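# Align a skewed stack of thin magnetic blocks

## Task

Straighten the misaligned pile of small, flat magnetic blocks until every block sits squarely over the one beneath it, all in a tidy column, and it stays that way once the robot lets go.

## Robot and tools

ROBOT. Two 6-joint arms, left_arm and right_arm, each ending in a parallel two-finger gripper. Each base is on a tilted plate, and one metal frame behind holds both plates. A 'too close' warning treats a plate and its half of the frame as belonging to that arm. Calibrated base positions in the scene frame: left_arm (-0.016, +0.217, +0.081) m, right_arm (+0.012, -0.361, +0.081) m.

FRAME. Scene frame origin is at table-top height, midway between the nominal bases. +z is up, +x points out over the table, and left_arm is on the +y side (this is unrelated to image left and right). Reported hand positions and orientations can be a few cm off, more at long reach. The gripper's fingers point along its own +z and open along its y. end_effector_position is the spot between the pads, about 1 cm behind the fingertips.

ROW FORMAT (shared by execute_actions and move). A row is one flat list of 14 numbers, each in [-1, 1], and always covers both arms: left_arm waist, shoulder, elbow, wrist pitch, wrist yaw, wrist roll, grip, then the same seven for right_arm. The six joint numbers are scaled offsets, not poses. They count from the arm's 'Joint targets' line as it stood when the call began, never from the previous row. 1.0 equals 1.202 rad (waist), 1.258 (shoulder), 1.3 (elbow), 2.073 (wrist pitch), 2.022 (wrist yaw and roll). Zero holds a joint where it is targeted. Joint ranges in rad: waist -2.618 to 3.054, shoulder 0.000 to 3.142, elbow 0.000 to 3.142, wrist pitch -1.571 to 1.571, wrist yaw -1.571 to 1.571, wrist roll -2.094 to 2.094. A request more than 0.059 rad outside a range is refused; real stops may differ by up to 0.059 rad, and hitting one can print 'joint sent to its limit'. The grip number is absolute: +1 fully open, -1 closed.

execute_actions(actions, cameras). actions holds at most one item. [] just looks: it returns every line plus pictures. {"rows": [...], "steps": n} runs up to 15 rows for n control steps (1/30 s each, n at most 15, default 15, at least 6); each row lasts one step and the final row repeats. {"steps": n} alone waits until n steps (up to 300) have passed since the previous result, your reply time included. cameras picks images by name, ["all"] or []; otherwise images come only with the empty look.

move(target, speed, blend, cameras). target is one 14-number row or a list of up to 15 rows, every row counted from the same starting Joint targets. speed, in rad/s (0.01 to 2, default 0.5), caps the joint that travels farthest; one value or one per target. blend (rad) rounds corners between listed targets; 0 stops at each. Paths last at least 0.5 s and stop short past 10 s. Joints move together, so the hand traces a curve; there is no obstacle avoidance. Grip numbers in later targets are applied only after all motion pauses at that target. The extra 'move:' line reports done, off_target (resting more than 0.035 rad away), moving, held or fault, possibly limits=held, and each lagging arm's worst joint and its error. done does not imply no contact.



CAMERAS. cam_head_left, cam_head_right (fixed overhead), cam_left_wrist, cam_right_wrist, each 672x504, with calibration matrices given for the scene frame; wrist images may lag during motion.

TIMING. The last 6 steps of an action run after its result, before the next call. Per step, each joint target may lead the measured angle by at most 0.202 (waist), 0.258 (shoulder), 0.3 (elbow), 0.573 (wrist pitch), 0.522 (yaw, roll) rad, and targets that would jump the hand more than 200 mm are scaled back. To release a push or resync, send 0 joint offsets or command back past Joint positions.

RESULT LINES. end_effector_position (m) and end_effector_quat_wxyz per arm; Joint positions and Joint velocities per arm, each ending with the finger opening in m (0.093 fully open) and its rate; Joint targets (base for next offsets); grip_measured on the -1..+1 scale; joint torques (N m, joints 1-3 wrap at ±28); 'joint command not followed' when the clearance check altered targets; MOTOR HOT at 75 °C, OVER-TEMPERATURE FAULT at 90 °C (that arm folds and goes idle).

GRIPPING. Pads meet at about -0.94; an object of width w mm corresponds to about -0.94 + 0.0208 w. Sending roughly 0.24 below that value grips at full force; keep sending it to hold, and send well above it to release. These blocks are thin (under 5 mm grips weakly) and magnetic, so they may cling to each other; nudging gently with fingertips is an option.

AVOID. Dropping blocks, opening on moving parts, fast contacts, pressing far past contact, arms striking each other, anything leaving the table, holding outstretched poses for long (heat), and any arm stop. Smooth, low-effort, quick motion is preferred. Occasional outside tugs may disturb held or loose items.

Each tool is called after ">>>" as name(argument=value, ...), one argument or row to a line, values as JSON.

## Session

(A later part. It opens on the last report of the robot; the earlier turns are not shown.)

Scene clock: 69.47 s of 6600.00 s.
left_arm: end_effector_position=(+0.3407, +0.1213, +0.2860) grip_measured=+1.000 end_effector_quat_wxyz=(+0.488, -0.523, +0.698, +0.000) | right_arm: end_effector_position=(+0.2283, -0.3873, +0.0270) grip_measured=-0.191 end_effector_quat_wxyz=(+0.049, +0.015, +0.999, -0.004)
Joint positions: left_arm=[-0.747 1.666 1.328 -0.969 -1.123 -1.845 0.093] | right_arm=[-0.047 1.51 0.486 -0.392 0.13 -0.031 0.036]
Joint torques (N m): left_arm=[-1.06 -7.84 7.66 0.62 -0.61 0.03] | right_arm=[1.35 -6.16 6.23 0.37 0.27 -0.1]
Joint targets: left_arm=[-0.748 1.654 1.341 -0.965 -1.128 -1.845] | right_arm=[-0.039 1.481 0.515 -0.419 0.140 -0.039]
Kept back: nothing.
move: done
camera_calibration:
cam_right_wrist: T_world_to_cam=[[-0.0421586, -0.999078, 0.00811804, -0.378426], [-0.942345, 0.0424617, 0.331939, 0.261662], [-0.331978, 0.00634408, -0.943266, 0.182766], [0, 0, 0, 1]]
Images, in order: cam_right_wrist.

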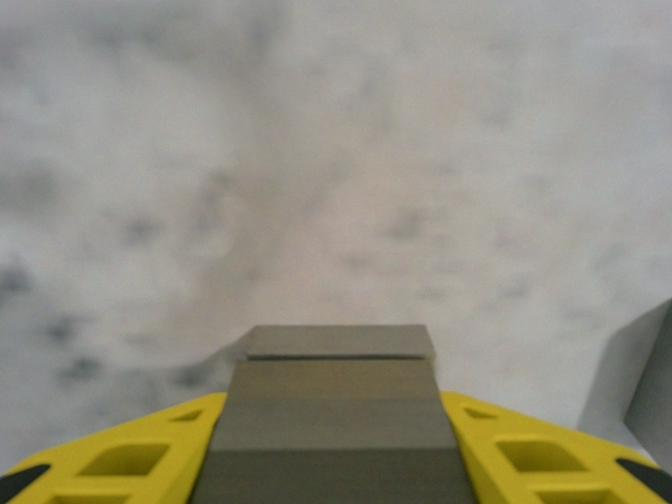

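>>> move(
  target=[0,0,0,0,0,0,1,-0.0191,0,0,0,0,0,-0.38],
  speed=0.05,
  cameras=["cam_right_wrist"],
)

>>> zoom_image(
  camera="cam_right_wrist",
  region=[170, 270, 500, 500],
)

Scene clock: 70.73 s of 6600.00 s.
left_arm: end_effector_position=(+0.3407, +0.1213, +0.2860) grip_measured=+1.000 end_effector_quat_wxyz=(+0.488, -0.523, +0.698, +0.000) | right_arm: end_effector_position=(+0.2280, -0.3889, +0.0268) grip_measured=-0.191 end_effector_quat_wxyz=(+0.049, +0.019, +0.999, -0.005)
Joint positions: left_arm=[-0.747 1.666 1.328 -0.969 -1.123 -1.845 0.093] | right_arm=[-0.054 1.51 0.486 -0.392 0.13 -0.031 0.036]
Joint torques (N m): left_arm=[-1.18 -7.72 7.73 0.59 -0.61 0] | right_arm=[-0.29 -6.26 6.15 0.35 0.25 -0.1]
Joint targets: left_arm=[-0.748 1.654 1.341 -0.965 -1.128 -1.845] | right_arm=[-0.062 1.481 0.515 -0.419 0.140 -0.039]
Kept back: nothing.
move: done
camera_calibration:
cam_right_wrist: T_world_to_cam=[[-0.0493599, -0.998741, 0.00889849, -0.378318], [-0.941697, 0.0495058, 0.332799, 0.264132], [-0.332821, 0.00804725, -0.942956, 0.183362], [0, 0, 0, 1]]
Images, in order: cam_right_wrist.

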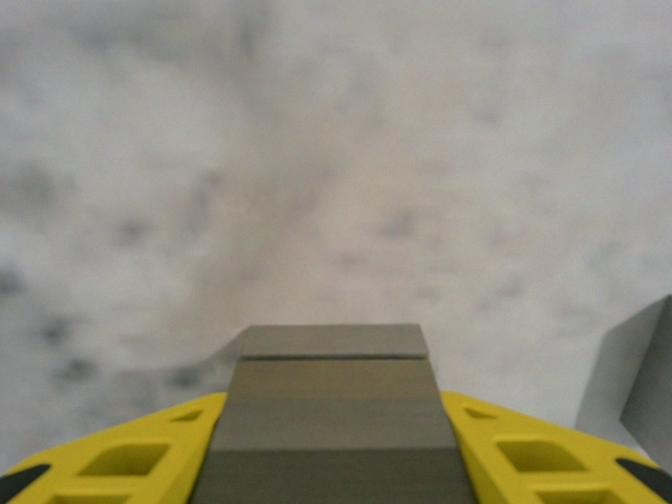

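Scaled by 1.527 from the camera's 672x504 image, which has a finer 960x720 frame.

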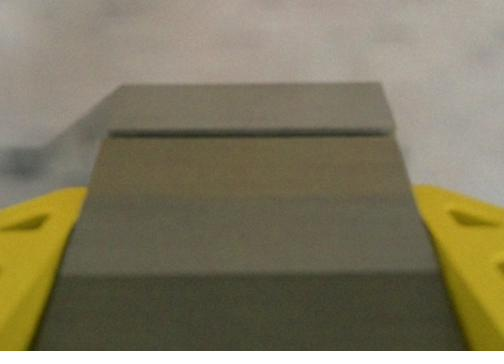

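>>> move(
  target=[0,0,0,0,0,0,1,0,0.0223,0,0.0195,0,0,-0.38],
  speed=0.05,
  cameras=["cam_right_wrist"],
)

>>> zoom_image(
  camera="cam_right_wrist",
  region=[170, 270, 500, 500],
)

Scene clock: 72.83 s of 6600.00 s.
left_arm: end_effector_position=(+0.3407, +0.1213, +0.2860) grip_measured=+1.000 end_effector_quat_wxyz=(+0.488, -0.523, +0.698, +0.000) | right_arm: end_effector_position=(+0.2293, -0.3890, +0.0269) grip_measured=-0.191 end_effector_quat_wxyz=(+0.051, +0.019, +0.998, -0.005)
Joint positions: left_arm=[-0.747 1.666 1.328 -0.969 -1.123 -1.845 0.093] | right_arm=[-0.054 1.51 0.486 -0.386 0.13 -0.031 0.036]
Joint torques (N m): left_arm=[-1.17 -7.8 7.58 0.6 -0.57 0.01] | right_arm=[-0.13 -3.78 6.13 0.85 0.21 -0.09]
Joint targets: left_arm=[-0.748 1.654 1.341 -0.965 -1.128 -1.845] | right_arm=[-0.062 1.509 0.515 -0.378 0.140 -0.039]
Kept back: nothing.
move: done
camera_calibration:
cam_right_wrist: T_world_to_cam=[[-0.0500722, -0.998706, 0.00893601, -0.378168], [-0.943411, 0.0502329, 0.327798, 0.266106], [-0.327822, 0.00798321, -0.944706, 0.182785], [0, 0, 0, 1]]
Images, in order: cam_right_wrist.

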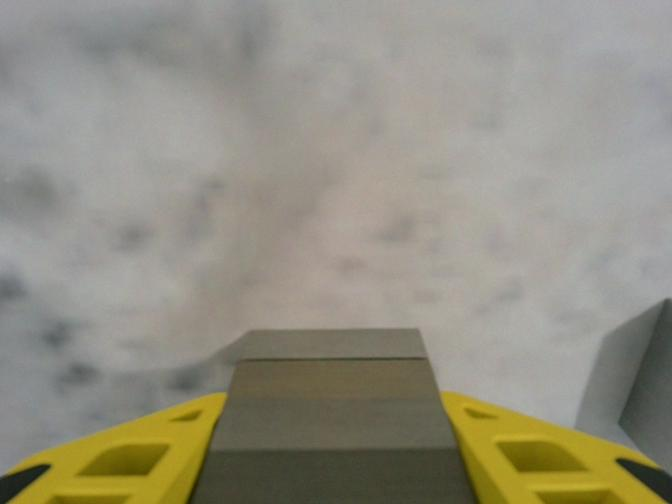

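Scaled by 1.527 from the camera's 672x504 image, which has a finer 960x720 frame.

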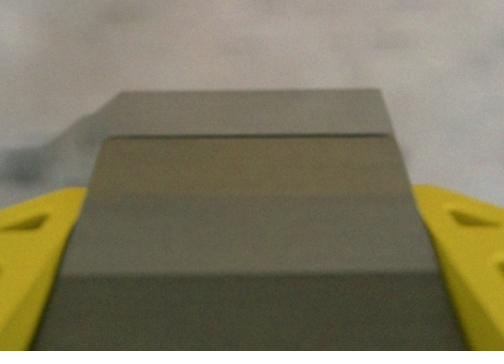

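>>> move(
  target=[0,0,0,0,0,0,1,0,0.0088,0,0,0,0,-0.38],
  speed=0.05,
  cameras=["cam_right_wrist"],
)

>>> zoom_image(
  camera="cam_right_wrist",
  region=[170, 270, 500, 500],
)

Scene clock: 73.77 s of 6600.00 s.
left_arm: end_effector_position=(+0.3407, +0.1213, +0.2860) grip_measured=+1.000 end_effector_quat_wxyz=(+0.488, -0.523, +0.698, +0.000) | right_arm: end_effector_position=(+0.2294, -0.3890, +0.0269) grip_measured=-0.191 end_effector_quat_wxyz=(+0.051, +0.019, +0.998, -0.005)
Joint positions: left_arm=[-0.747 1.666 1.328 -0.969 -1.123 -1.845 0.093] | right_arm=[-0.054 1.51 0.486 -0.386 0.13 -0.031 0.036]
Joint torques (N m): left_arm=[-1.16 -7.75 7.65 0.58 -0.63 0] | right_arm=[-0.17 -2.77 6.15 0.78 0.24 -0.07]
Joint targets: left_arm=[-0.748 1.654 1.341 -0.965 -1.128 -1.845] | right_arm=[-0.062 1.520 0.515 -0.378 0.140 -0.039]
Kept back: nothing.
move: done
camera_calibration:
cam_right_wrist: T_world_to_cam=[[-0.0501231, -0.998703, 0.00893855, -0.378157], [-0.943533, 0.0502848, 0.32744, 0.266247], [-0.327465, 0.00797849, -0.94483, 0.182743], [0, 0, 0, 1]]
Images, in order: cam_right_wrist.

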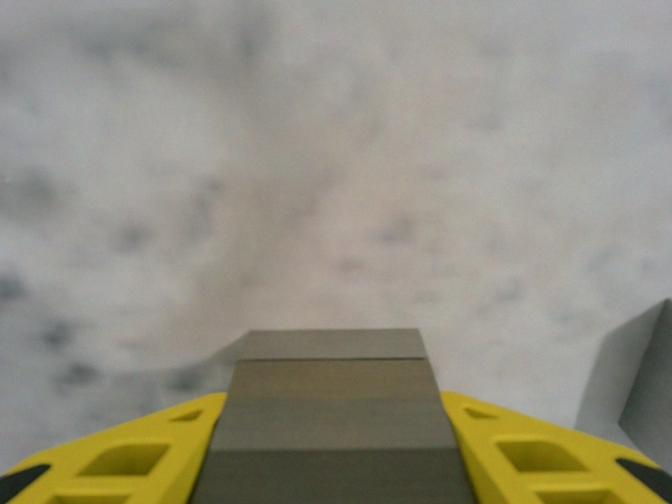

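Scaled by 1.527 from the camera's 672x504 image, which has a finer 960x720 frame.

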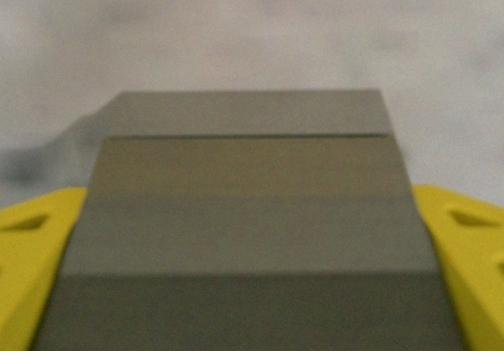

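>>> move(
  target=[0,0,0,0,0,0,1,0,0.0087,0,0,0,0,-0.38],
  speed=0.05,
  cameras=["cam_right_wrist"],
)

>>> zoom_image(
  camera="cam_right_wrist",
  region=[170, 270, 500, 500],
)

Scene clock: 74.77 s of 6600.00 s.
left_arm: end_effector_position=(+0.3407, +0.1213, +0.2860) grip_measured=+1.000 end_effector_quat_wxyz=(+0.488, -0.523, +0.698, +0.000) | right_arm: end_effector_position=(+0.2286, -0.3888, +0.0255) grip_measured=-0.191 end_effector_quat_wxyz=(+0.048, +0.019, +0.999, -0.005)
Joint positions: left_arm=[-0.747 1.666 1.328 -0.969 -1.123 -1.845 0.093] | right_arm=[-0.054 1.519 0.487 -0.385 0.13 -0.032 0.036]
Joint torques (N m): left_arm=[-1.09 -7.76 7.66 0.59 -0.62 0] | right_arm=[-0.08 -2.71 5.91 0.77 0.27 -0.1]
Joint targets: left_arm=[-0.748 1.654 1.341 -0.965 -1.128 -1.845] | right_arm=[-0.062 1.531 0.515 -0.378 0.140 -0.039]
Kept back: nothing.
move: done
camera_calibration:
cam_right_wrist: T_world_to_cam=[[-0.048828, -0.998767, 0.00892666, -0.37828], [-0.941344, 0.0490047, 0.333872, 0.264829], [-0.333898, 0.00789926, -0.942576, 0.182521], [0, 0, 0, 1]]
Images, in order: cam_right_wrist.

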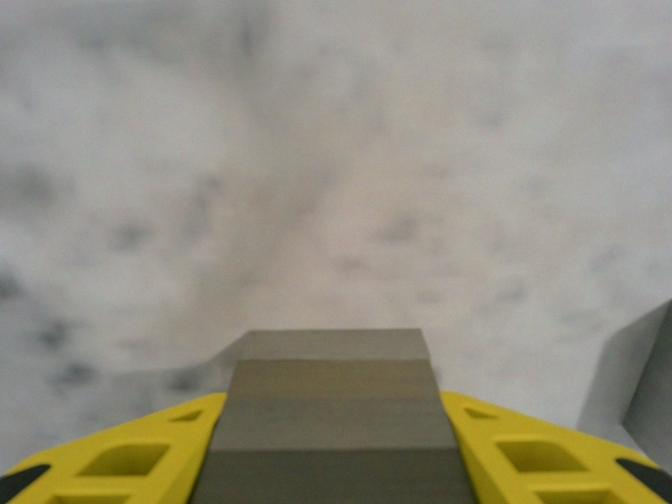

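Scaled by 1.527 from the camera's 672x504 image, which has a finer 960x720 frame.

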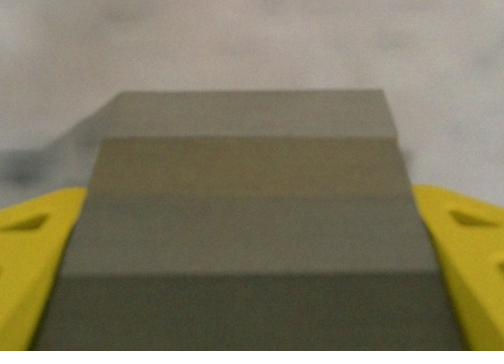

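>>> move(
  target=[0,0,0,0,0,0,1,0,0,-0.0177,0,0,0,-0.38],
  speed=0.1,
  cameras=[],
)

>>> execute_actions(
  actions=[
    {"rows":[[0,0,0,0,0,0,1,0,0,0,0,0,0,-0.35],[0,0,0,0,0,0,1,0,0,0,0,0,0,-0.32],[0,0,0,0,0,0,1,0,0,0,0,0,0,-0.29],[0,0,0,0,0,0,1,0,0,0,0,0,0,-0.26],[0,0,0,0,0,0,1,0,0,0,0,0,0,-0.23],[0,0,0,0,0,0,1,0,0,0,0,0,0,-0.21],[0,0,0,0,0,0,1,0,0,0,0,0,0,-0.19],[0,0,0,0,0,0,1,0,0,0,0,0,0,-0.17],[0,0,0,0,0,0,1,0,0,0,0,0,0,-0.15],[0,0,0,0,0,0,1,0,0,0,0,0,0,-0.13],[0,0,0,0,0,0,1,0,0,0,0,0,0,-0.11],[0,0,0,0,0,0,1,0,0,0,0,0,0,-0.09],[0,0,0,0,0,0,1,0,0,0,0,0,0,-0.07],[0,0,0,0,0,0,1,0,0,0,0,0,0,-0.05],[0,0,0,0,0,0,1,0,0,0,0,0,0,-0.03]],"steps":15},
  ],
)

>>> execute_actions(
  actions=[
    {"rows":[[0,0,0,0,0,0,1,0,0,0,0,0,0,-0.01],[0,0,0,0,0,0,1,0,0,0,0,0,0,0.02],[0,0,0,0,0,0,1,0,0,0,0,0,0,0.05],[0,0,0,0,0,0,1,0,0,0,0,0,0,0.09],[0,0,0,0,0,0,1,0,0,0,0,0,0,0.13],[0,0,0,0,0,0,1,0,0,0,0,0,0,0.17],[0,0,0,0,0,0,1,0,0,0,0,0,0,0.21],[0,0,0,0,0,0,1,0,0,0,0,0,0,0.25],[0,0,0,0,0,0,1,0,0,0,0,0,0,0.29],[0,0,0,0,0,0,1,0,0,0,0,0,0,0.33],[0,0,0,0,0,0,1,0,0,0,0,0,0,0.36],[0,0,0,0,0,0,1,0,0,0,0,0,0,0.38],[0,0,0,0,0,0,1,0,0,0,0,0,0,0.40]],"steps":13},
  ],
)

>>> execute_actions(
  actions=[
    {"steps":14},
  ],
  cameras=["cam_right_wrist"],
)

>>> zoom_image(
  camera="cam_right_wrist",
  region=[170, 270, 500, 500],
)

Scene clock: 76.40 s of 6600.00 s.
left_arm: end_effector_position=(+0.3407, +0.1213, +0.2860) grip_measured=+1.000 end_effector_quat_wxyz=(+0.488, -0.523, +0.698, +0.000) | right_arm: end_effector_position=(+0.2286, -0.3888, +0.0255) grip_measured=-0.191 end_effector_quat_wxyz=(+0.048, +0.019, +0.999, -0.005)
Joint positions: left_arm=[-0.747 1.666 1.328 -0.969 -1.123 -1.845 0.093] | right_arm=[-0.054 1.519 0.487 -0.385 0.13 -0.032 0.036]
Joint torques (N m): left_arm=[-1.11 -7.79 7.79 0.58 -0.6 -0.01] | right_arm=[-0.14 -2.81 4.19 0.83 0.25 -0.11]
Joint targets: left_arm=[-0.748 1.654 1.341 -0.965 -1.128 -1.845] | right_arm=[-0.062 1.531 0.492 -0.378 0.140 -0.039]
Kept back: nothing.
move: done

Scene clock: 76.70 s of 6600.00 s.
left_arm: end_effector_position=(+0.3407, +0.1213, +0.2860) grip_measured=+1.000 end_effector_quat_wxyz=(+0.488, -0.523, +0.698, +0.000) | right_arm: end_effector_position=(+0.2286, -0.3888, +0.0255) grip_measured=-0.153 end_effector_quat_wxyz=(+0.048, +0.018, +0.999, -0.005)
Joint positions: left_arm=[-0.747 1.666 1.328 -0.969 -1.123 -1.845 0.093] | right_arm=[-0.054 1.519 0.487 -0.386 0.13 -0.032 0.038]
Joint velocities: left_arm=[within noise] | right_arm=[0.002 -0.022 -0.017 0.007 -0.051 -0.066 0.022]
Joint torques (N m): left_arm=[-1.16 -7.76 7.69 0.62 -0.6 0] | right_arm=[-0.05 -2.59 4.1 0.79 0.25 -0.1]
Joint targets: left_arm=[-0.748 1.654 1.341 -0.965 -1.128 -1.845] | right_arm=[-0.062 1.531 0.492 -0.379 0.140 -0.039]
Steps of this call (1-9: this action's first 9). Readings (joint positions of left_arm | right_arm):
1: [-0.747 1.666 1.328 -0.969 -1.123 -1.845] | [-0.054 1.519 0.487 -0.385 0.130 -0.032]
2: [-0.747 1.666 1.328 -0.969 -1.123 -1.845] | [-0.054 1.519 0.487 -0.385 0.130 -0.032]
4: [-0.747 1.666 1.328 -0.969 -1.123 -1.845] | [-0.054 1.519 0.487 -0.385 0.130 -0.032]
8: [-0.747 1.666 1.328 -0.969 -1.123 -1.845] | [-0.054 1.519 0.487 -0.385 0.130 -0.032]
9: the state above

Scene clock: 77.13 s of 6600.00 s.
left_arm: end_effector_position=(+0.3407, +0.1213, +0.2860) grip_measured=+1.000 end_effector_quat_wxyz=(+0.488, -0.523, +0.698, +0.000) | right_arm: end_effector_position=(+0.2287, -0.3888, +0.0255) grip_measured=+0.188 end_effector_quat_wxyz=(+0.048, +0.019, +0.999, -0.005)
Joint positions: left_arm=[-0.747 1.666 1.328 -0.969 -1.123 -1.845 0.093] | right_arm=[-0.054 1.519 0.487 -0.385 0.13 -0.032 0.054]
Joint velocities: left_arm=[within noise] | right_arm=[0.007 -0.002 0.007 -0.081 0.037 0.022 0.044]
Joint torques (N m): left_arm=[-1.14 -7.79 7.75 0.6 -0.61 0.01] | right_arm=[-0.21 -2.59 4.12 0.8 0.22 -0.11]
Joint targets: left_arm=[-0.748 1.654 1.341 -0.965 -1.128 -1.845] | right_arm=[-0.062 1.531 0.492 -0.378 0.140 -0.039]
Steps of this call (1-6: your previous action's last 6; 7-13: this action's first 7). Readings (joint positions of left_arm | right_arm):
7: [-0.747 1.666 1.328 -0.969 -1.123 -1.845] | [-0.054 1.519 0.487 -0.385 0.130 -0.032]
8: [-0.747 1.666 1.328 -0.969 -1.123 -1.845] | [-0.054 1.519 0.487 -0.385 0.130 -0.032]
10: [-0.747 1.666 1.328 -0.969 -1.123 -1.845] | [-0.054 1.519 0.487 -0.385 0.130 -0.032]
13: the state above

Scene clock: 77.60 s of 6600.00 s.
left_arm: end_effector_position=(+0.3407, +0.1213, +0.2860) grip_measured=+1.000 end_effector_quat_wxyz=(+0.488, -0.523, +0.698, +0.000) | right_arm: end_effector_position=(+0.2287, -0.3888, +0.0255) grip_measured=+0.398 end_effector_quat_wxyz=(+0.048, +0.019, +0.999, -0.005)
Joint positions: left_arm=[-0.747 1.666 1.328 -0.969 -1.123 -1.845 0.093] | right_arm=[-0.054 1.519 0.487 -0.385 0.13 -0.032 0.064]
Joint torques (N m): left_arm=[-1.1 -7.75 7.73 0.61 -0.59 -0.01] | right_arm=[-0.09 -2.67 4.08 0.83 0.21 -0.11]
Joint targets: left_arm=[-0.748 1.654 1.341 -0.965 -1.128 -1.845] | right_arm=[-0.062 1.531 0.492 -0.379 0.140 -0.039]
Steps of this call (1-6: your previous action's last 6; 7-14: toward your last target). Readings (joint positions of left_arm | right_arm):
1: [-0.747 1.666 1.328 -0.969 -1.123 -1.845] | [-0.054 1.519 0.487 -0.385 0.130 -0.032]
2: [-0.747 1.666 1.328 -0.969 -1.123 -1.845] | [-0.054 1.519 0.487 -0.385 0.130 -0.032]
4: [-0.747 1.666 1.328 -0.969 -1.123 -1.845] | [-0.054 1.519 0.487 -0.385 0.130 -0.032]
8: [-0.747 1.666 1.328 -0.969 -1.123 -1.845] | [-0.054 1.519 0.487 -0.385 0.130 -0.032]
14: the state above
camera_calibration:
cam_right_wrist: T_world_to_cam=[[-0.0484996, -0.998783, 0.0089665, -0.378364], [-0.941485, 0.0487114, 0.333518, 0.26484], [-0.333549, 0.00773366, -0.942701, 0.182419], [0, 0, 0, 1]]
Images, in order: cam_right_wrist.

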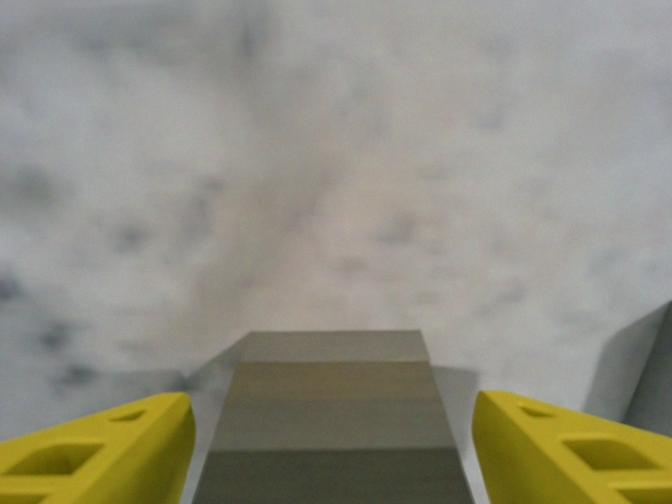

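Scaled by 1.527 from the camera's 672x504 image, which has a finer 960x720 frame.

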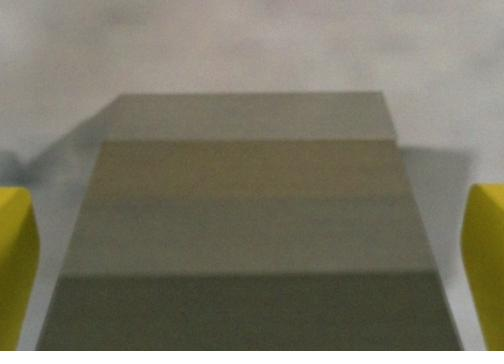

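>>> move(
  target=[0,0,0,0,0,0,1,0,0,0,-0.0198,0,0.7844,0.40],
  speed=0.9,
  cameras=["cam_right_wrist"],
)

>>> zoom_image(
  camera="cam_right_wrist",
  region=[210, 280, 460, 500],
)

Scene clock: 80.83 s of 6600.00 s.
left_arm: end_effector_position=(+0.3407, +0.1213, +0.2860) grip_measured=+1.000 end_effector_quat_wxyz=(+0.488, -0.523, +0.698, +0.000) | right_arm: end_effector_position=(+0.2283, -0.3888, +0.0254) grip_measured=+0.398 end_effector_quat_wxyz=(+0.037, +0.719, +0.694, +0.030)
Joint positions: left_arm=[-0.747 1.666 1.328 -0.969 -1.123 -1.845 0.093] | right_arm=[-0.054 1.519 0.487 -0.387 0.131 1.538 0.064]
Joint torques (N m): left_arm=[-1.03 -7.77 7.64 0.59 -0.6 -0.02] | right_arm=[-0.1 -2.73 4.07 0.22 0.3 0.06]
Joint targets: left_arm=[-0.748 1.654 1.341 -0.965 -1.128 -1.845] | right_arm=[-0.062 1.531 0.492 -0.419 0.140 1.547]
Kept back: nothing.
move: done
camera_calibration:
cam_right_wrist: T_world_to_cam=[[-0.994648, 0.0461867, -0.09242, 0.246425], [0.00372341, 0.90996, 0.414679, 0.381439], [0.103251, 0.412115, -0.905263, 0.238782], [0, 0, 0, 1]]
Images, in order: cam_right_wrist.

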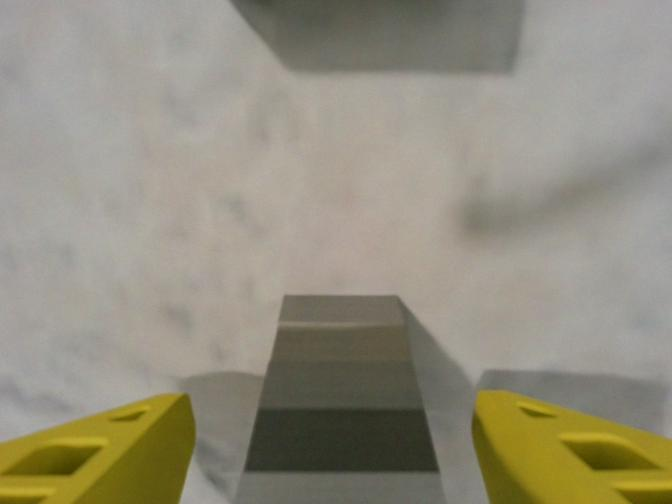

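Scaled by 2.016 from the camera's 672x504 image, which has a finer 960x720 frame.

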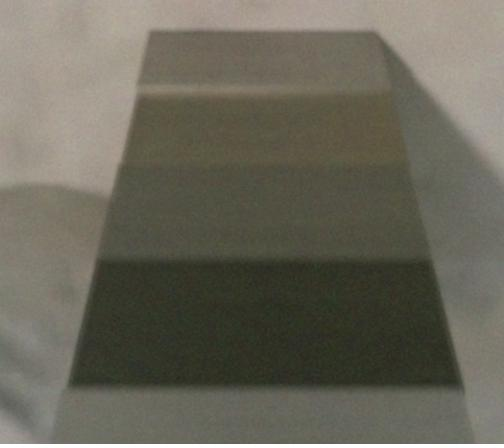

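>>> move(
  target=[
    [0,0,0,0,0,0,1,0.0286,-0.1232,0.0523,-0.0897,-0.002,0.0079,0.40],
    [0,0,0,0,0,0,1,0.0566,-0.2138,0.1462,-0.2055,-0.001,0.0227,0.40],
  ],
  speed=[0.15,0.25],
  blend=[0.03,0],
)

>>> zoom_image(
  camera="cam_right_wrist",
  region=[220, 180, 460, 460],
)

>>> zoom_image(
  camera="cam_head_left",
  region=[450, 215, 530, 275],
)

Scene clock: 84.40 s of 6600.00 s.
left_arm: end_effector_position=(+0.3407, +0.1213, +0.2860) grip_measured=+1.000 end_effector_quat_wxyz=(+0.488, -0.523, +0.698, +0.000) | right_arm: end_effector_position=(+0.2249, -0.3872, +0.1015) grip_measured=+0.398 end_effector_quat_wxyz=(+0.033, +0.717, +0.696, +0.031)
Joint positions: left_arm=[-0.747 1.666 1.328 -0.969 -1.123 -1.845 0.093] | right_arm=[-0.003 1.276 0.658 -0.812 0.131 1.584 0.064]
Joint torques (N m): left_arm=[-1.07 -7.75 7.68 0.61 -0.58 0.01] | right_arm=[1.36 -4.01 6.78 0.22 0.28 0.08]
Joint targets: left_arm=[-0.748 1.654 1.341 -0.965 -1.128 -1.845] | right_arm=[0.006 1.262 0.682 -0.846 0.138 1.593]
Kept back: nothing.
move: done
camera_calibration:
cam_left_wrist: T_world_to_cam=[[0.715752, -0.438934, 0.543173, -0.349319], [-0.231089, -0.882835, -0.408902, 0.344898], [0.659013, 0.167151, -0.733323, 0.0485359], [0, 0, 0, 1]]
cam_right_wrist: T_world_to_cam=[[-0.995313, 0.0407479, -0.087707, 0.247609], [0.0000149069, 0.906968, 0.4212, 0.347416], [0.0967104, 0.419224, -0.902717, 0.311312], [0, 0, 0, 1]]

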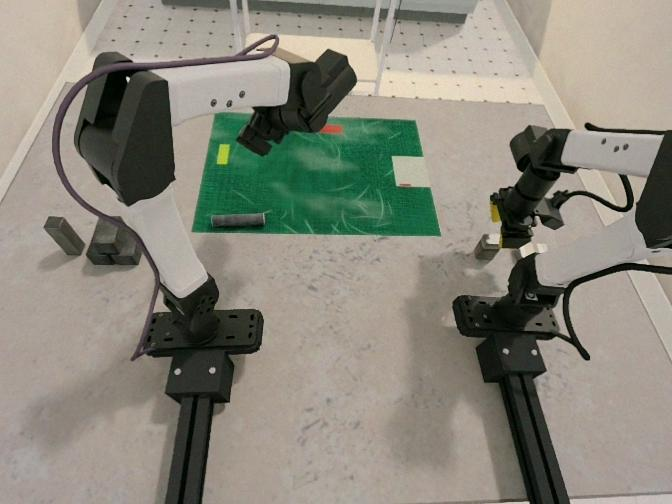

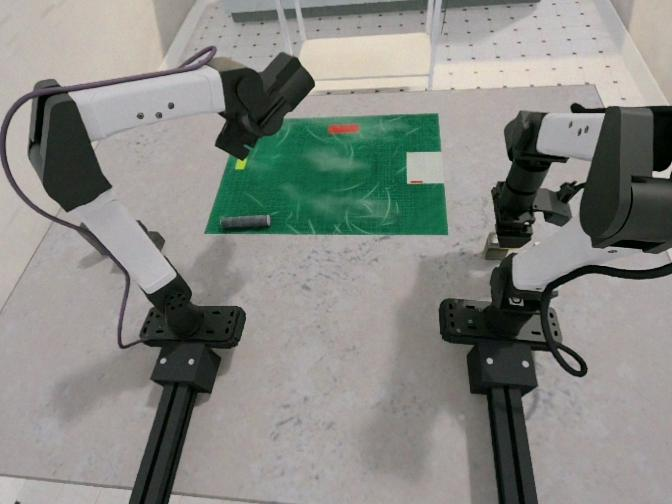

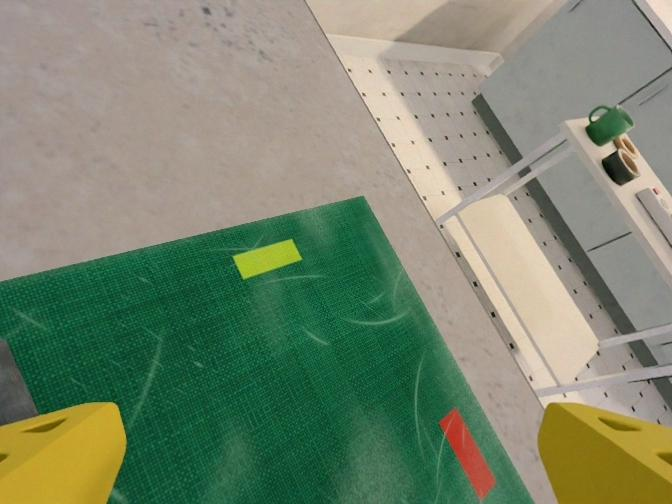

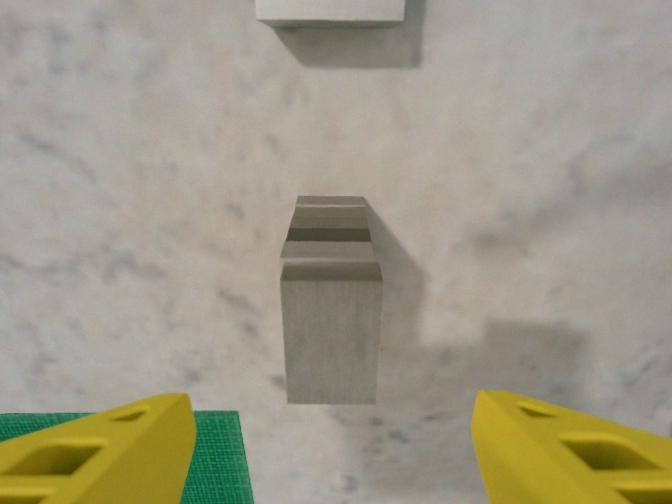

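Scaled by 1.800 from the camera's 672x504 image, which has a finer 960x720 frame.

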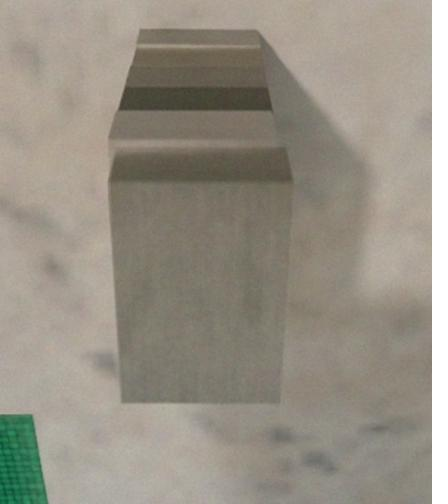

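Scaled by 6.300 from the camera's 672x504 image, which has a finer 960x720 frame.

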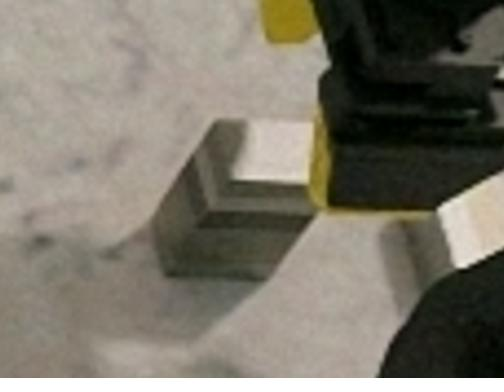

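>>> zoom_image(
  camera="cam_right_wrist",
  region=[265, 185, 405, 305],
)

Scaled by 3.600 from the camera's 672x504 image, which has a finer 960x720 frame.

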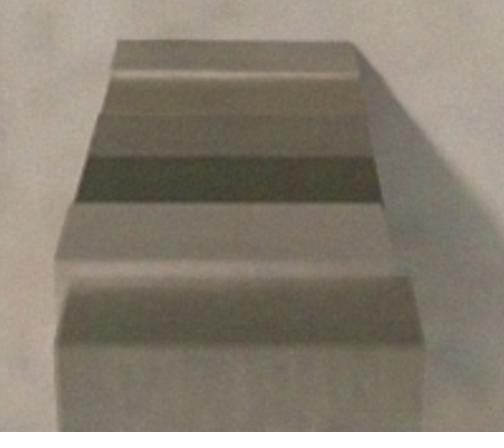

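>>> move(
  target=[0,0,0,0,0,0,1,-0.0544,0.1712,-0.1380,0.1819,-0.0007,-0.0289,0.40],
  speed=0.25,
  cameras=["cam_right_wrist"],
)

>>> zoom_image(
  camera="cam_right_wrist",
  region=[210, 260, 460, 500],
)

Scene clock: 89.03 s of 6600.00 s.
left_arm: end_effector_position=(+0.3407, +0.1213, +0.2860) grip_measured=+1.000 end_effector_quat_wxyz=(+0.488, -0.523, +0.698, +0.000) | right_arm: end_effector_position=(+0.2265, -0.3895, +0.0387) grip_measured=+0.398 end_effector_quat_wxyz=(+0.033, +0.719, +0.694, +0.027)
Joint positions: left_arm=[-0.747 1.666 1.328 -0.969 -1.123 -1.845 0.093] | right_arm=[-0.05 1.466 0.514 -0.476 0.131 1.542 0.064]
Joint torques (N m): left_arm=[-1.02 -7.73 7.65 0.6 -0.6 0] | right_arm=[-0.4 -2.37 3.02 0.67 0.25 -0.11]
Joint targets: left_arm=[-0.748 1.654 1.341 -0.965 -1.128 -1.845] | right_arm=[-0.059 1.477 0.502 -0.468 0.137 1.534]
Kept back: nothing.
move: done
camera_calibration:
cam_right_wrist: T_world_to_cam=[[-0.995464, 0.0455024, -0.0835489, 0.24551], [0.00668599, 0.909493, 0.415666, 0.375628], [0.0949009, 0.413222, -0.905672, 0.253623], [0, 0, 0, 1]]
Images, in order: cam_right_wrist.

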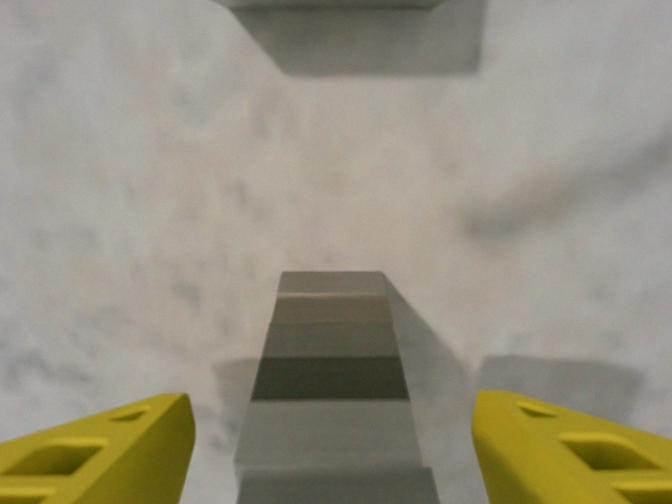

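Scaled by 2.016 from the camera's 672x504 image, which has a finer 960x720 frame.

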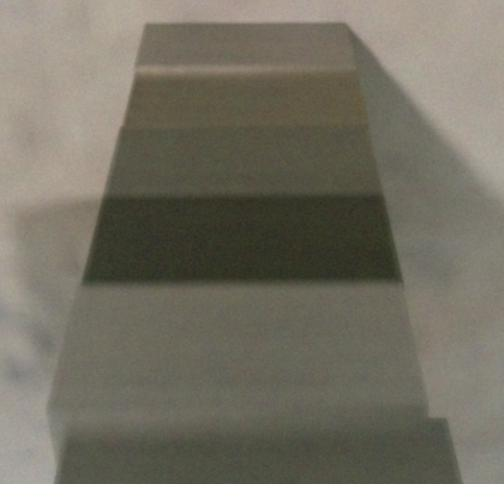

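>>> execute_actions(
  actions=[
    {"rows":[[0,0,0,0,0,0,1,0,0,0,0.0014,0,0,0.34],[0,0,0,0,0,0,1,0,0,0,0.0014,0,0,0.27],[0,0,0,0,0,0,1,0,0,0,0.0014,0,0,0.20],[0,0,0,0,0,0,1,0,0,0,0.0014,0,0,0.13],[0,0,0,0,0,0,1,0,0,0,0.0014,0,0,0.06],[0,0,0,0,0,0,1,0,0,0,0.0014,0,0,0.0],[0,0,0,0,0,0,1,0,0,0,0.0014,0,0,-0.05],[0,0,0,0,0,0,1,0,0,0,0.0014,0,0,-0.09],[0,0,0,0,0,0,1,0,0,0,0.0014,0,0,-0.13],[0,0,0,0,0,0,1,0,0,0,0.0014,0,0,-0.17],[0,0,0,0,0,0,1,0,0,0,0.0014,0,0,-0.20],[0,0,0,0,0,0,1,0,0,0,0.0014,0,0,-0.23],[0,0,0,0,0,0,1,0,0,0,0.0014,0,0,-0.25],[0,0,0,0,0,0,1,0,0,0,0.0014,0,0,-0.27],[0,0,0,0,0,0,1,0,0,0,0.0014,0,0,-0.29]],"steps":15},
  ],
)

>>> execute_actions(
  actions=[
    {"rows":[[0,0,0,0,0,0,1,0,0,0,0,0,0,-0.305],[0,0,0,0,0,0,1,0,0,0,0,0,0,-0.32],[0,0,0,0,0,0,1,0,0,0,0,0,0,-0.33],[0,0,0,0,0,0,1,0,0,0,0,0,0,-0.34],[0,0,0,0,0,0,1,0,0,0,0,0,0,-0.35],[0,0,0,0,0,0,1,0,0,0,0,0,0,-0.36],[0,0,0,0,0,0,1,0,0,0,0,0,0,-0.37],[0,0,0,0,0,0,1,0,0,0,0,0,0,-0.38],[0,0,0,0,0,0,1,0,0,0,0,0,0,-0.39],[0,0,0,0,0,0,1,0,0,0,0,0,0,-0.40],[0,0,0,0,0,0,1,0,0,0,0,0,0,-0.41],[0,0,0,0,0,0,1,0,0,0,0,0,0,-0.42],[0,0,0,0,0,0,1,0,0,0,0,0,0,-0.43],[0,0,0,0,0,0,1,0,0,0,0,0,0,-0.44],[0,0,0,0,0,0,1,0,0,0,0,0,0,-0.45]],"steps":15},
  ],
)

>>> execute_actions(
  actions=[
    {"rows":[[0,0,0,0,0,0,1,0,0,0,0,0,0,-0.46],[0,0,0,0,0,0,1,0,0,0,0,0,0,-0.48],[0,0,0,0,0,0,1,0,0,0,0,0,0,-0.50],[0,0,0,0,0,0,1,0,0,0,0,0,0,-0.52],[0,0,0,0,0,0,1,0,0,0,0,0,0,-0.54],[0,0,0,0,0,0,1,0,0,0,0,0,0,-0.56],[0,0,0,0,0,0,1,0,0,0,0,0,0,-0.58],[0,0,0,0,0,0,1,0,0,0,0,0,0,-0.60],[0,0,0,0,0,0,1,0,0,0,0,0,0,-0.62],[0,0,0,0,0,0,1,0,0,0,0,0,0,-0.64],[0,0,0,0,0,0,1,0,0,0,0,0,0,-0.66],[0,0,0,0,0,0,1,0,0,0,0,0,0,-0.68],[0,0,0,0,0,0,1,0,0,0,0,0,0,-0.70]],"steps":13},
  ],
)

>>> execute_actions(
  actions=[
    {"steps":20},
  ],
  cameras=["cam_right_wrist"],
)

>>> zoom_image(
  camera="cam_right_wrist",
  region=[210, 260, 460, 500],
)

Scene clock: 90.30 s of 6600.00 s.
left_arm: end_effector_position=(+0.3407, +0.1213, +0.2860) grip_measured=+1.000 end_effector_quat_wxyz=(+0.488, -0.523, +0.698, +0.000) | right_arm: end_effector_position=(+0.2272, -0.3895, +0.0388) grip_measured=-0.104 end_effector_quat_wxyz=(+0.034, +0.719, +0.694, +0.028)
Joint positions: left_arm=[-0.747 1.666 1.328 -0.969 -1.123 -1.845 0.093] | right_arm=[-0.05 1.466 0.514 -0.473 0.131 1.542 0.04]
Joint velocities: left_arm=[within noise] | right_arm=[-0.007 -0.007 -0.012 -0.007 0.037 0.022 -0.052]
Joint torques (N m): left_arm=[-1.05 -7.79 7.64 0.58 -0.6 -0.02] | right_arm=[-0.27 -2.45 3.03 0.69 0.25 -0.13]
Joint targets: left_arm=[-0.748 1.654 1.341 -0.965 -1.128 -1.845] | right_arm=[-0.059 1.477 0.502 -0.466 0.137 1.534]
Steps of this call (1-29: nothing new was sent; 30-38: this action's first 9). Readings (joint positions of left_arm | right_arm):
30: [-0.747 1.666 1.328 -0.969 -1.123 -1.845] | [-0.050 1.466 0.514 -0.475 0.131 1.542]
31: [-0.747 1.666 1.328 -0.969 -1.123 -1.845] | [-0.050 1.466 0.514 -0.474 0.131 1.542]
33: [-0.747 1.666 1.328 -0.969 -1.123 -1.845] | [-0.050 1.466 0.514 -0.474 0.131 1.542]
37: [-0.747 1.666 1.328 -0.969 -1.123 -1.845] | [-0.050 1.466 0.514 -0.473 0.131 1.542]
38: the state above

Scene clock: 90.80 s of 6600.00 s.
left_arm: end_effector_position=(+0.3407, +0.1213, +0.2860) grip_measured=+1.000 end_effector_quat_wxyz=(+0.488, -0.523, +0.698, +0.000) | right_arm: end_effector_position=(+0.2272, -0.3895, +0.0388) grip_measured=-0.381 end_effector_quat_wxyz=(+0.035, +0.719, +0.694, +0.028)
Joint positions: left_arm=[-0.747 1.666 1.328 -0.969 -1.123 -1.845 0.093] | right_arm=[-0.05 1.466 0.514 -0.472 0.131 1.541 0.027]
Joint velocities: left_arm=[within noise] | right_arm=[-0.002 -0.022 0.007 0.007 0.022 0.022 -0.014]
Joint torques (N m): left_arm=[-1.09 -7.76 7.69 0.59 -0.6 0.03] | right_arm=[-0.4 -2.54 3.14 0.7 0.24 -0.11]
Joint targets: left_arm=[-0.748 1.654 1.341 -0.965 -1.128 -1.845] | right_arm=[-0.059 1.477 0.502 -0.466 0.137 1.534]
Steps of this call (1-6: your previous action's last 6; 7-15: this action's first 9). Readings (joint positions of left_arm | right_arm):
7: [-0.747 1.666 1.328 -0.969 -1.123 -1.845] | [-0.050 1.466 0.514 -0.472 0.131 1.541]
8: [-0.747 1.666 1.328 -0.969 -1.123 -1.845] | [-0.050 1.466 0.514 -0.472 0.131 1.541]
10: [-0.747 1.666 1.328 -0.969 -1.123 -1.845] | [-0.050 1.466 0.514 -0.472 0.131 1.541]
14: [-0.747 1.666 1.328 -0.969 -1.123 -1.845] | [-0.050 1.466 0.514 -0.472 0.131 1.541]
15: the state above

Scene clock: 91.23 s of 6600.00 s.
left_arm: end_effector_position=(+0.3407, +0.1213, +0.2860) grip_measured=+1.000 end_effector_quat_wxyz=(+0.488, -0.523, +0.698, +0.000) | right_arm: end_effector_position=(+0.2272, -0.3895, +0.0388) grip_measured=-0.468 end_effector_quat_wxyz=(+0.035, +0.719, +0.694, +0.028)
Joint positions: left_arm=[-0.747 1.666 1.328 -0.969 -1.123 -1.845 0.093] | right_arm=[-0.05 1.466 0.514 -0.472 0.131 1.541 0.023]
Joint velocities: left_arm=[within noise] | right_arm=[-0.002 0.012 -0.017 0.022 0.066 -0.051 -0.006]
Joint torques (N m): left_arm=[-1.1 -7.77 7.72 0.61 -0.59 0.02] | right_arm=[-0.27 -2.44 3.14 0.7 0.3 -0.08]
Joint targets: left_arm=[-0.748 1.654 1.341 -0.965 -1.128 -1.845] | right_arm=[-0.059 1.477 0.502 -0.466 0.137 1.534]
Steps of this call (1-6: your previous action's last 6; 7-13: this action's first 7). Readings (joint positions of left_arm | right_arm):
7: [-0.747 1.666 1.328 -0.969 -1.123 -1.845] | [-0.050 1.466 0.514 -0.472 0.131 1.541]
8: [-0.747 1.666 1.328 -0.969 -1.123 -1.845] | [-0.050 1.466 0.514 -0.472 0.131 1.541]
10: [-0.747 1.666 1.328 -0.969 -1.123 -1.845] | [-0.050 1.466 0.514 -0.472 0.131 1.541]
13: the state above

Scene clock: 91.90 s of 6600.00 s.
left_arm: end_effector_position=(+0.3407, +0.1213, +0.2860) grip_measured=+1.000 end_effector_quat_wxyz=(+0.488, -0.523, +0.698, +0.000) | right_arm: end_effector_position=(+0.2272, -0.3895, +0.0388) grip_measured=-0.507 end_effector_quat_wxyz=(+0.035, +0.718, +0.694, +0.028)
Joint positions: left_arm=[-0.747 1.666 1.328 -0.969 -1.123 -1.845 0.093] | right_arm=[-0.05 1.466 0.514 -0.472 0.131 1.541 0.021]
Joint torques (N m): left_arm=[-1.06 -7.76 7.72 0.59 -0.62 0.01] | right_arm=[-0.31 -2.47 3.22 0.69 0.26 -0.08]
Joint targets: left_arm=[-0.748 1.654 1.341 -0.965 -1.128 -1.845] | right_arm=[-0.059 1.477 0.502 -0.466 0.137 1.534]
Steps of this call (1-6: your previous action's last 6; 7-15: toward your last target; 16-20: nothing new was sent). Readings (joint positions of left_arm | right_arm):
1: [-0.747 1.666 1.328 -0.969 -1.123 -1.845] | [-0.050 1.466 0.514 -0.472 0.131 1.541]
2: [-0.747 1.666 1.328 -0.969 -1.123 -1.845] | [-0.050 1.466 0.514 -0.472 0.131 1.541]
4: [-0.747 1.666 1.328 -0.969 -1.123 -1.845] | [-0.050 1.466 0.514 -0.472 0.131 1.541]
8: [-0.747 1.666 1.328 -0.969 -1.123 -1.845] | [-0.050 1.466 0.514 -0.472 0.131 1.541]
20: the state above
All arms were judged still, so your last target was given up. Each gripper or tool keeps its last command.
camera_calibration:
cam_right_wrist: T_world_to_cam=[[-0.995242, 0.0447252, -0.0865582, 0.246009], [0.00474432, 0.909604, 0.415448, 0.376132], [0.0973148, 0.413061, -0.905489, 0.253012], [0, 0, 0, 1]]
Images, in order: cam_right_wrist.

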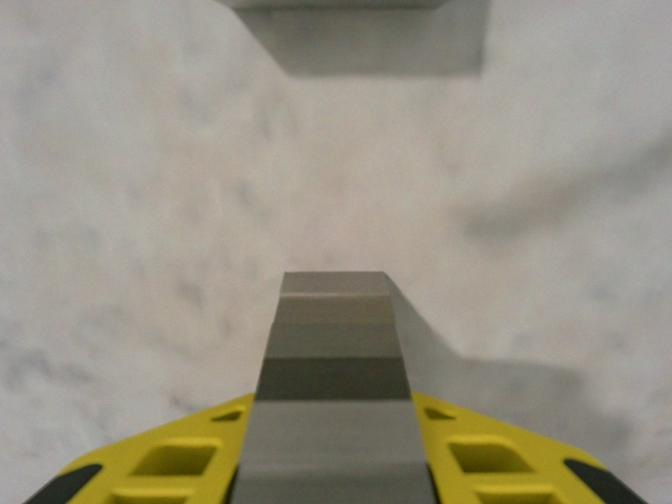

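Scaled by 2.016 from the camera's 672x504 image, which has a finer 960x720 frame.

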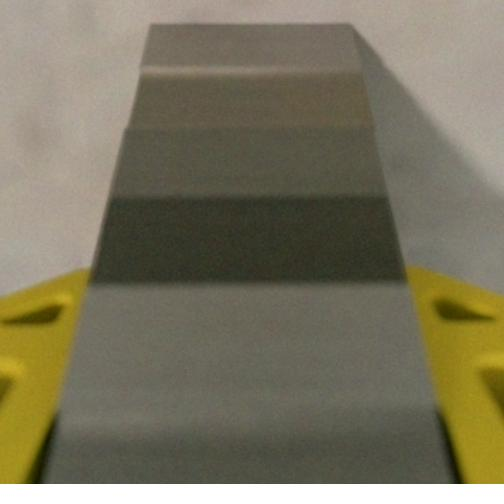

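>>> execute_actions(
  actions=[
    {"rows":[[0,0,0,0,0,0,1,0,0,0,0,0,0,-0.67],[0,0,0,0,0,0,1,0,0,0,0,0,0,-0.64],[0,0,0,0,0,0,1,0,0,0,0,0,0,-0.61],[0,0,0,0,0,0,1,0,0,0,0,0,0,-0.58],[0,0,0,0,0,0,1,0,0,0,0,0,0,-0.56],[0,0,0,0,0,0,1,0,0,0,0,0,0,-0.54],[0,0,0,0,0,0,1,0,0,0,0,0,0,-0.52],[0,0,0,0,0,0,1,0,0,0,0,0,0,-0.50],[0,0,0,0,0,0,1,0,0,0,0,0,0,-0.48],[0,0,0,0,0,0,1,0,0,0,0,0,0,-0.46],[0,0,0,0,0,0,1,0,0,0,0,0,0,-0.44],[0,0,0,0,0,0,1,0,0,0,0,0,0,-0.42],[0,0,0,0,0,0,1,0,0,0,0,0,0,-0.40],[0,0,0,0,0,0,1,0,0,0,0,0,0,-0.36],[0,0,0,0,0,0,1,0,0,0,0,0,0,-0.32]],"steps":15},
  ],
)

>>> execute_actions(
  actions=[
    {"rows":[[0,0,0,0,0,0,1,0,0,0,0,0,0,-0.26],[0,0,0,0,0,0,1,0,0,0,0,0,0,-0.20],[0,0,0,0,0,0,1,0,0,0,0,0,0,-0.14],[0,0,0,0,0,0,1,0,0,0,0,0,0,-0.08],[0,0,0,0,0,0,1,0,0,0,0,0,0,-0.02],[0,0,0,0,0,0,1,0,0,0,0,0,0,0.04],[0,0,0,0,0,0,1,0,0,0,0,0,0,0.10],[0,0,0,0,0,0,1,0,0,0,0,0,0,0.16],[0,0,0,0,0,0,1,0,0,0,0,0,0,0.22],[0,0,0,0,0,0,1,0,0,0,0,0,0,0.28],[0,0,0,0,0,0,1,0,0,0,0,0,0,0.32],[0,0,0,0,0,0,1,0,0,0,0,0,0,0.36],[0,0,0,0,0,0,1,0,0,0,0,0,0,0.40],[0,0,0,0,0,0,1,0,0,0,0,0,0,0.40]],"steps":14},
  ],
)

>>> move(
  target=[0,0,0,0,0,0,1,0,0,0,0,0,-0.777,0.40],
  speed=0.9,
  cameras=["cam_right_wrist"],
)

>>> zoom_image(
  camera="cam_right_wrist",
  region=[170, 270, 500, 500],
)

Scene clock: 93.07 s of 6600.00 s.
left_arm: end_effector_position=(+0.3407, +0.1213, +0.2860) grip_measured=+1.000 end_effector_quat_wxyz=(+0.488, -0.523, +0.698, +0.000) | right_arm: end_effector_position=(+0.2272, -0.3895, +0.0388) grip_measured=-0.482 end_effector_quat_wxyz=(+0.035, +0.718, +0.694, +0.028)
Joint positions: left_arm=[-0.747 1.666 1.328 -0.969 -1.123 -1.845 0.093] | right_arm=[-0.05 1.466 0.514 -0.472 0.131 1.541 0.022]
Joint velocities: left_arm=[within noise] | right_arm=[0.007 -0.012 -0.017 0.022 -0.022 -0.007 0.026]
Joint torques (N m): left_arm=[-1.07 -7.76 7.72 0.6 -0.6 0] | right_arm=[-0.25 -2.52 3.03 0.68 0.25 -0.09]
Joint targets: left_arm=[-0.748 1.654 1.341 -0.965 -1.128 -1.845] | right_arm=[-0.059 1.477 0.502 -0.466 0.137 1.534]
Steps of this call (1-26: nothing new was sent; 27-35: this action's first 9). Readings (joint positions of left_arm | right_arm):
27: [-0.747 1.666 1.328 -0.969 -1.123 -1.845] | [-0.050 1.466 0.514 -0.472 0.131 1.541]
28: [-0.747 1.666 1.328 -0.969 -1.123 -1.845] | [-0.050 1.466 0.514 -0.472 0.131 1.541]
30: [-0.747 1.666 1.328 -0.969 -1.123 -1.845] | [-0.050 1.466 0.514 -0.472 0.131 1.541]
34: [-0.747 1.666 1.328 -0.969 -1.123 -1.845] | [-0.050 1.466 0.514 -0.472 0.131 1.541]
35: the state above

Scene clock: 93.53 s of 6600.00 s.
left_arm: end_effector_position=(+0.3407, +0.1213, +0.2860) grip_measured=+1.000 end_effector_quat_wxyz=(+0.488, -0.523, +0.698, +0.000) | right_arm: end_effector_position=(+0.2275, -0.3895, +0.0388) grip_measured=+0.128 end_effector_quat_wxyz=(+0.035, +0.718, +0.694, +0.029)
Joint positions: left_arm=[-0.747 1.666 1.328 -0.969 -1.123 -1.845 0.093] | right_arm=[-0.05 1.466 0.514 -0.471 0.131 1.541 0.051]
Joint velocities: left_arm=[within noise] | right_arm=[-0.017 0.007 -0.027 -0.066 0.066 -0.022 0.068]
Joint torques (N m): left_arm=[-1.11 -7.73 7.68 0.58 -0.58 0.01] | right_arm=[-0.31 -2.51 3.1 0.67 0.26 -0.1]
Joint targets: left_arm=[-0.748 1.654 1.341 -0.965 -1.128 -1.845] | right_arm=[-0.059 1.477 0.502 -0.465 0.137 1.534]
Steps of this call (1-6: your previous action's last 6; 7-14: this action's first 8). Readings (joint positions of left_arm | right_arm):
7: [-0.747 1.666 1.328 -0.969 -1.123 -1.845] | [-0.050 1.466 0.514 -0.472 0.131 1.541]
8: [-0.747 1.666 1.328 -0.969 -1.123 -1.845] | [-0.050 1.466 0.514 -0.471 0.131 1.541]
10: [-0.747 1.666 1.328 -0.969 -1.123 -1.845] | [-0.050 1.466 0.514 -0.471 0.131 1.541]
14: the state above

Scene clock: 96.60 s of 6600.00 s.
left_arm: end_effector_position=(+0.3407, +0.1213, +0.2860) grip_measured=+1.000 end_effector_quat_wxyz=(+0.488, -0.523, +0.698, +0.000) | right_arm: end_effector_position=(+0.2276, -0.3895, +0.0388) grip_measured=+0.398 end_effector_quat_wxyz=(+0.045, +0.018, +0.999, -0.005)
Joint positions: left_arm=[-0.747 1.666 1.328 -0.969 -1.123 -1.845 0.093] | right_arm=[-0.05 1.466 0.514 -0.471 0.131 -0.028 0.064]
Joint torques (N m): left_arm=[-1.1 -7.75 7.6 0.6 -0.6 0.01] | right_arm=[-0.34 -2.55 3.18 0.77 0.18 -0.13]
Joint targets: left_arm=[-0.748 1.654 1.341 -0.965 -1.128 -1.845] | right_arm=[-0.059 1.477 0.502 -0.465 0.137 -0.037]
Kept back: nothing.
move: done
camera_calibration:
cam_right_wrist: T_world_to_cam=[[-0.0472656, -0.998844, 0.00871019, -0.379588], [-0.939438, 0.0474144, 0.339423, 0.258161], [-0.339444, 0.00786036, -0.940593, 0.195959], [0, 0, 0, 1]]
Images, in order: cam_right_wrist.

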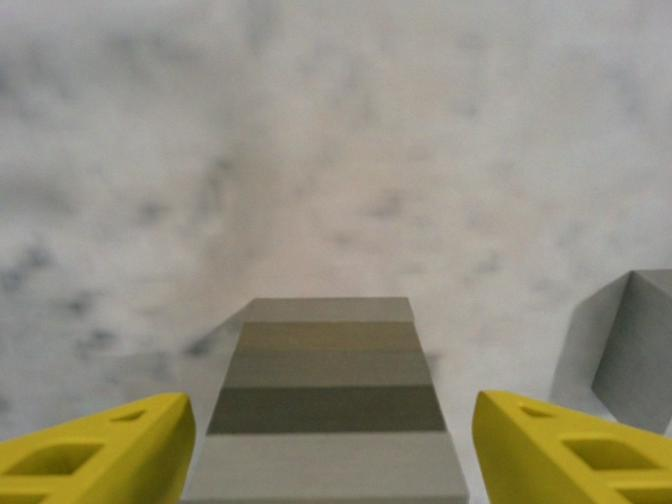

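Scaled by 1.527 from the camera's 672x504 image, which has a finer 960x720 frame.

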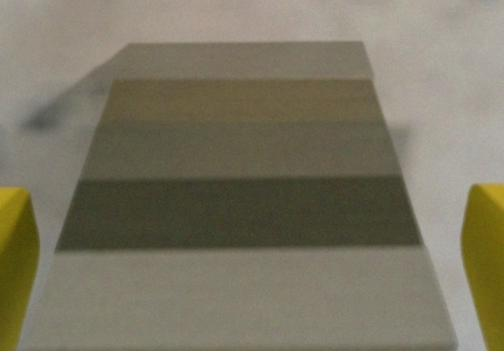

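>>> move(
  target=[0,0,0,0,0,0,1,0.0177,0,0,0,0,0,0.40],
  speed=0.08,
  cameras=["cam_right_wrist"],
)

>>> zoom_image(
  camera="cam_right_wrist",
  region=[170, 270, 500, 500],
)

Scene clock: 97.80 s of 6600.00 s.
left_arm: end_effector_position=(+0.3407, +0.1213, +0.2860) grip_measured=+1.000 end_effector_quat_wxyz=(+0.488, -0.523, +0.698, +0.000) | right_arm: end_effector_position=(+0.2277, -0.3889, +0.0389) grip_measured=+0.398 end_effector_quat_wxyz=(+0.045, +0.016, +0.999, -0.004)
Joint positions: left_arm=[-0.747 1.666 1.328 -0.969 -1.123 -1.845 0.093] | right_arm=[-0.047 1.466 0.514 -0.471 0.131 -0.029 0.064]
Joint torques (N m): left_arm=[-1.05 -7.82 7.68 0.59 -0.6 0.01] | right_arm=[1.4 -2.65 3.1 0.76 0.18 -0.13]
Joint targets: left_arm=[-0.748 1.654 1.341 -0.965 -1.128 -1.845] | right_arm=[-0.038 1.477 0.502 -0.465 0.137 -0.037]
Kept back: nothing.
move: done
camera_calibration:
cam_right_wrist: T_world_to_cam=[[-0.0438696, -0.999, 0.00857599, -0.379755], [-0.939725, 0.0441773, 0.339067, 0.257018], [-0.339106, 0.00681564, -0.940723, 0.195585], [0, 0, 0, 1]]
Images, in order: cam_right_wrist.

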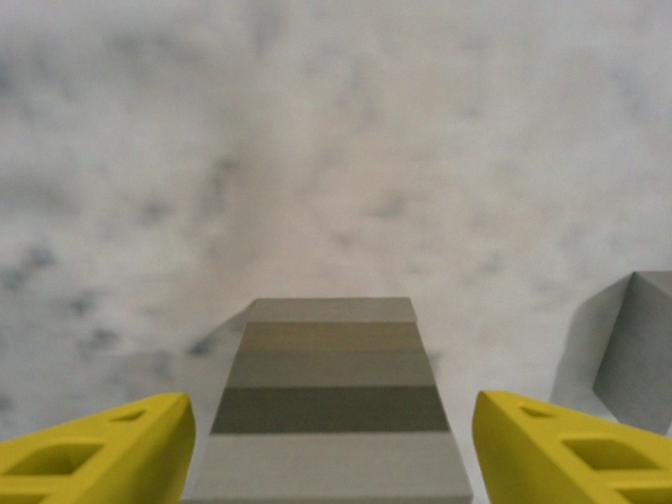

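Scaled by 1.527 from the camera's 672x504 image, which has a finer 960x720 frame.

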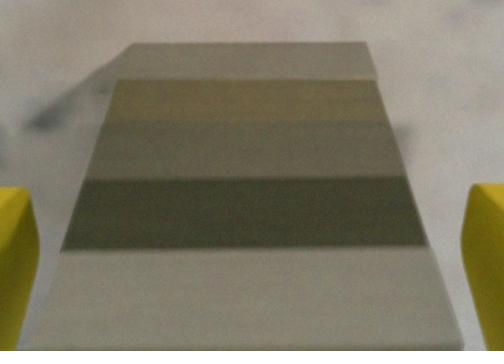

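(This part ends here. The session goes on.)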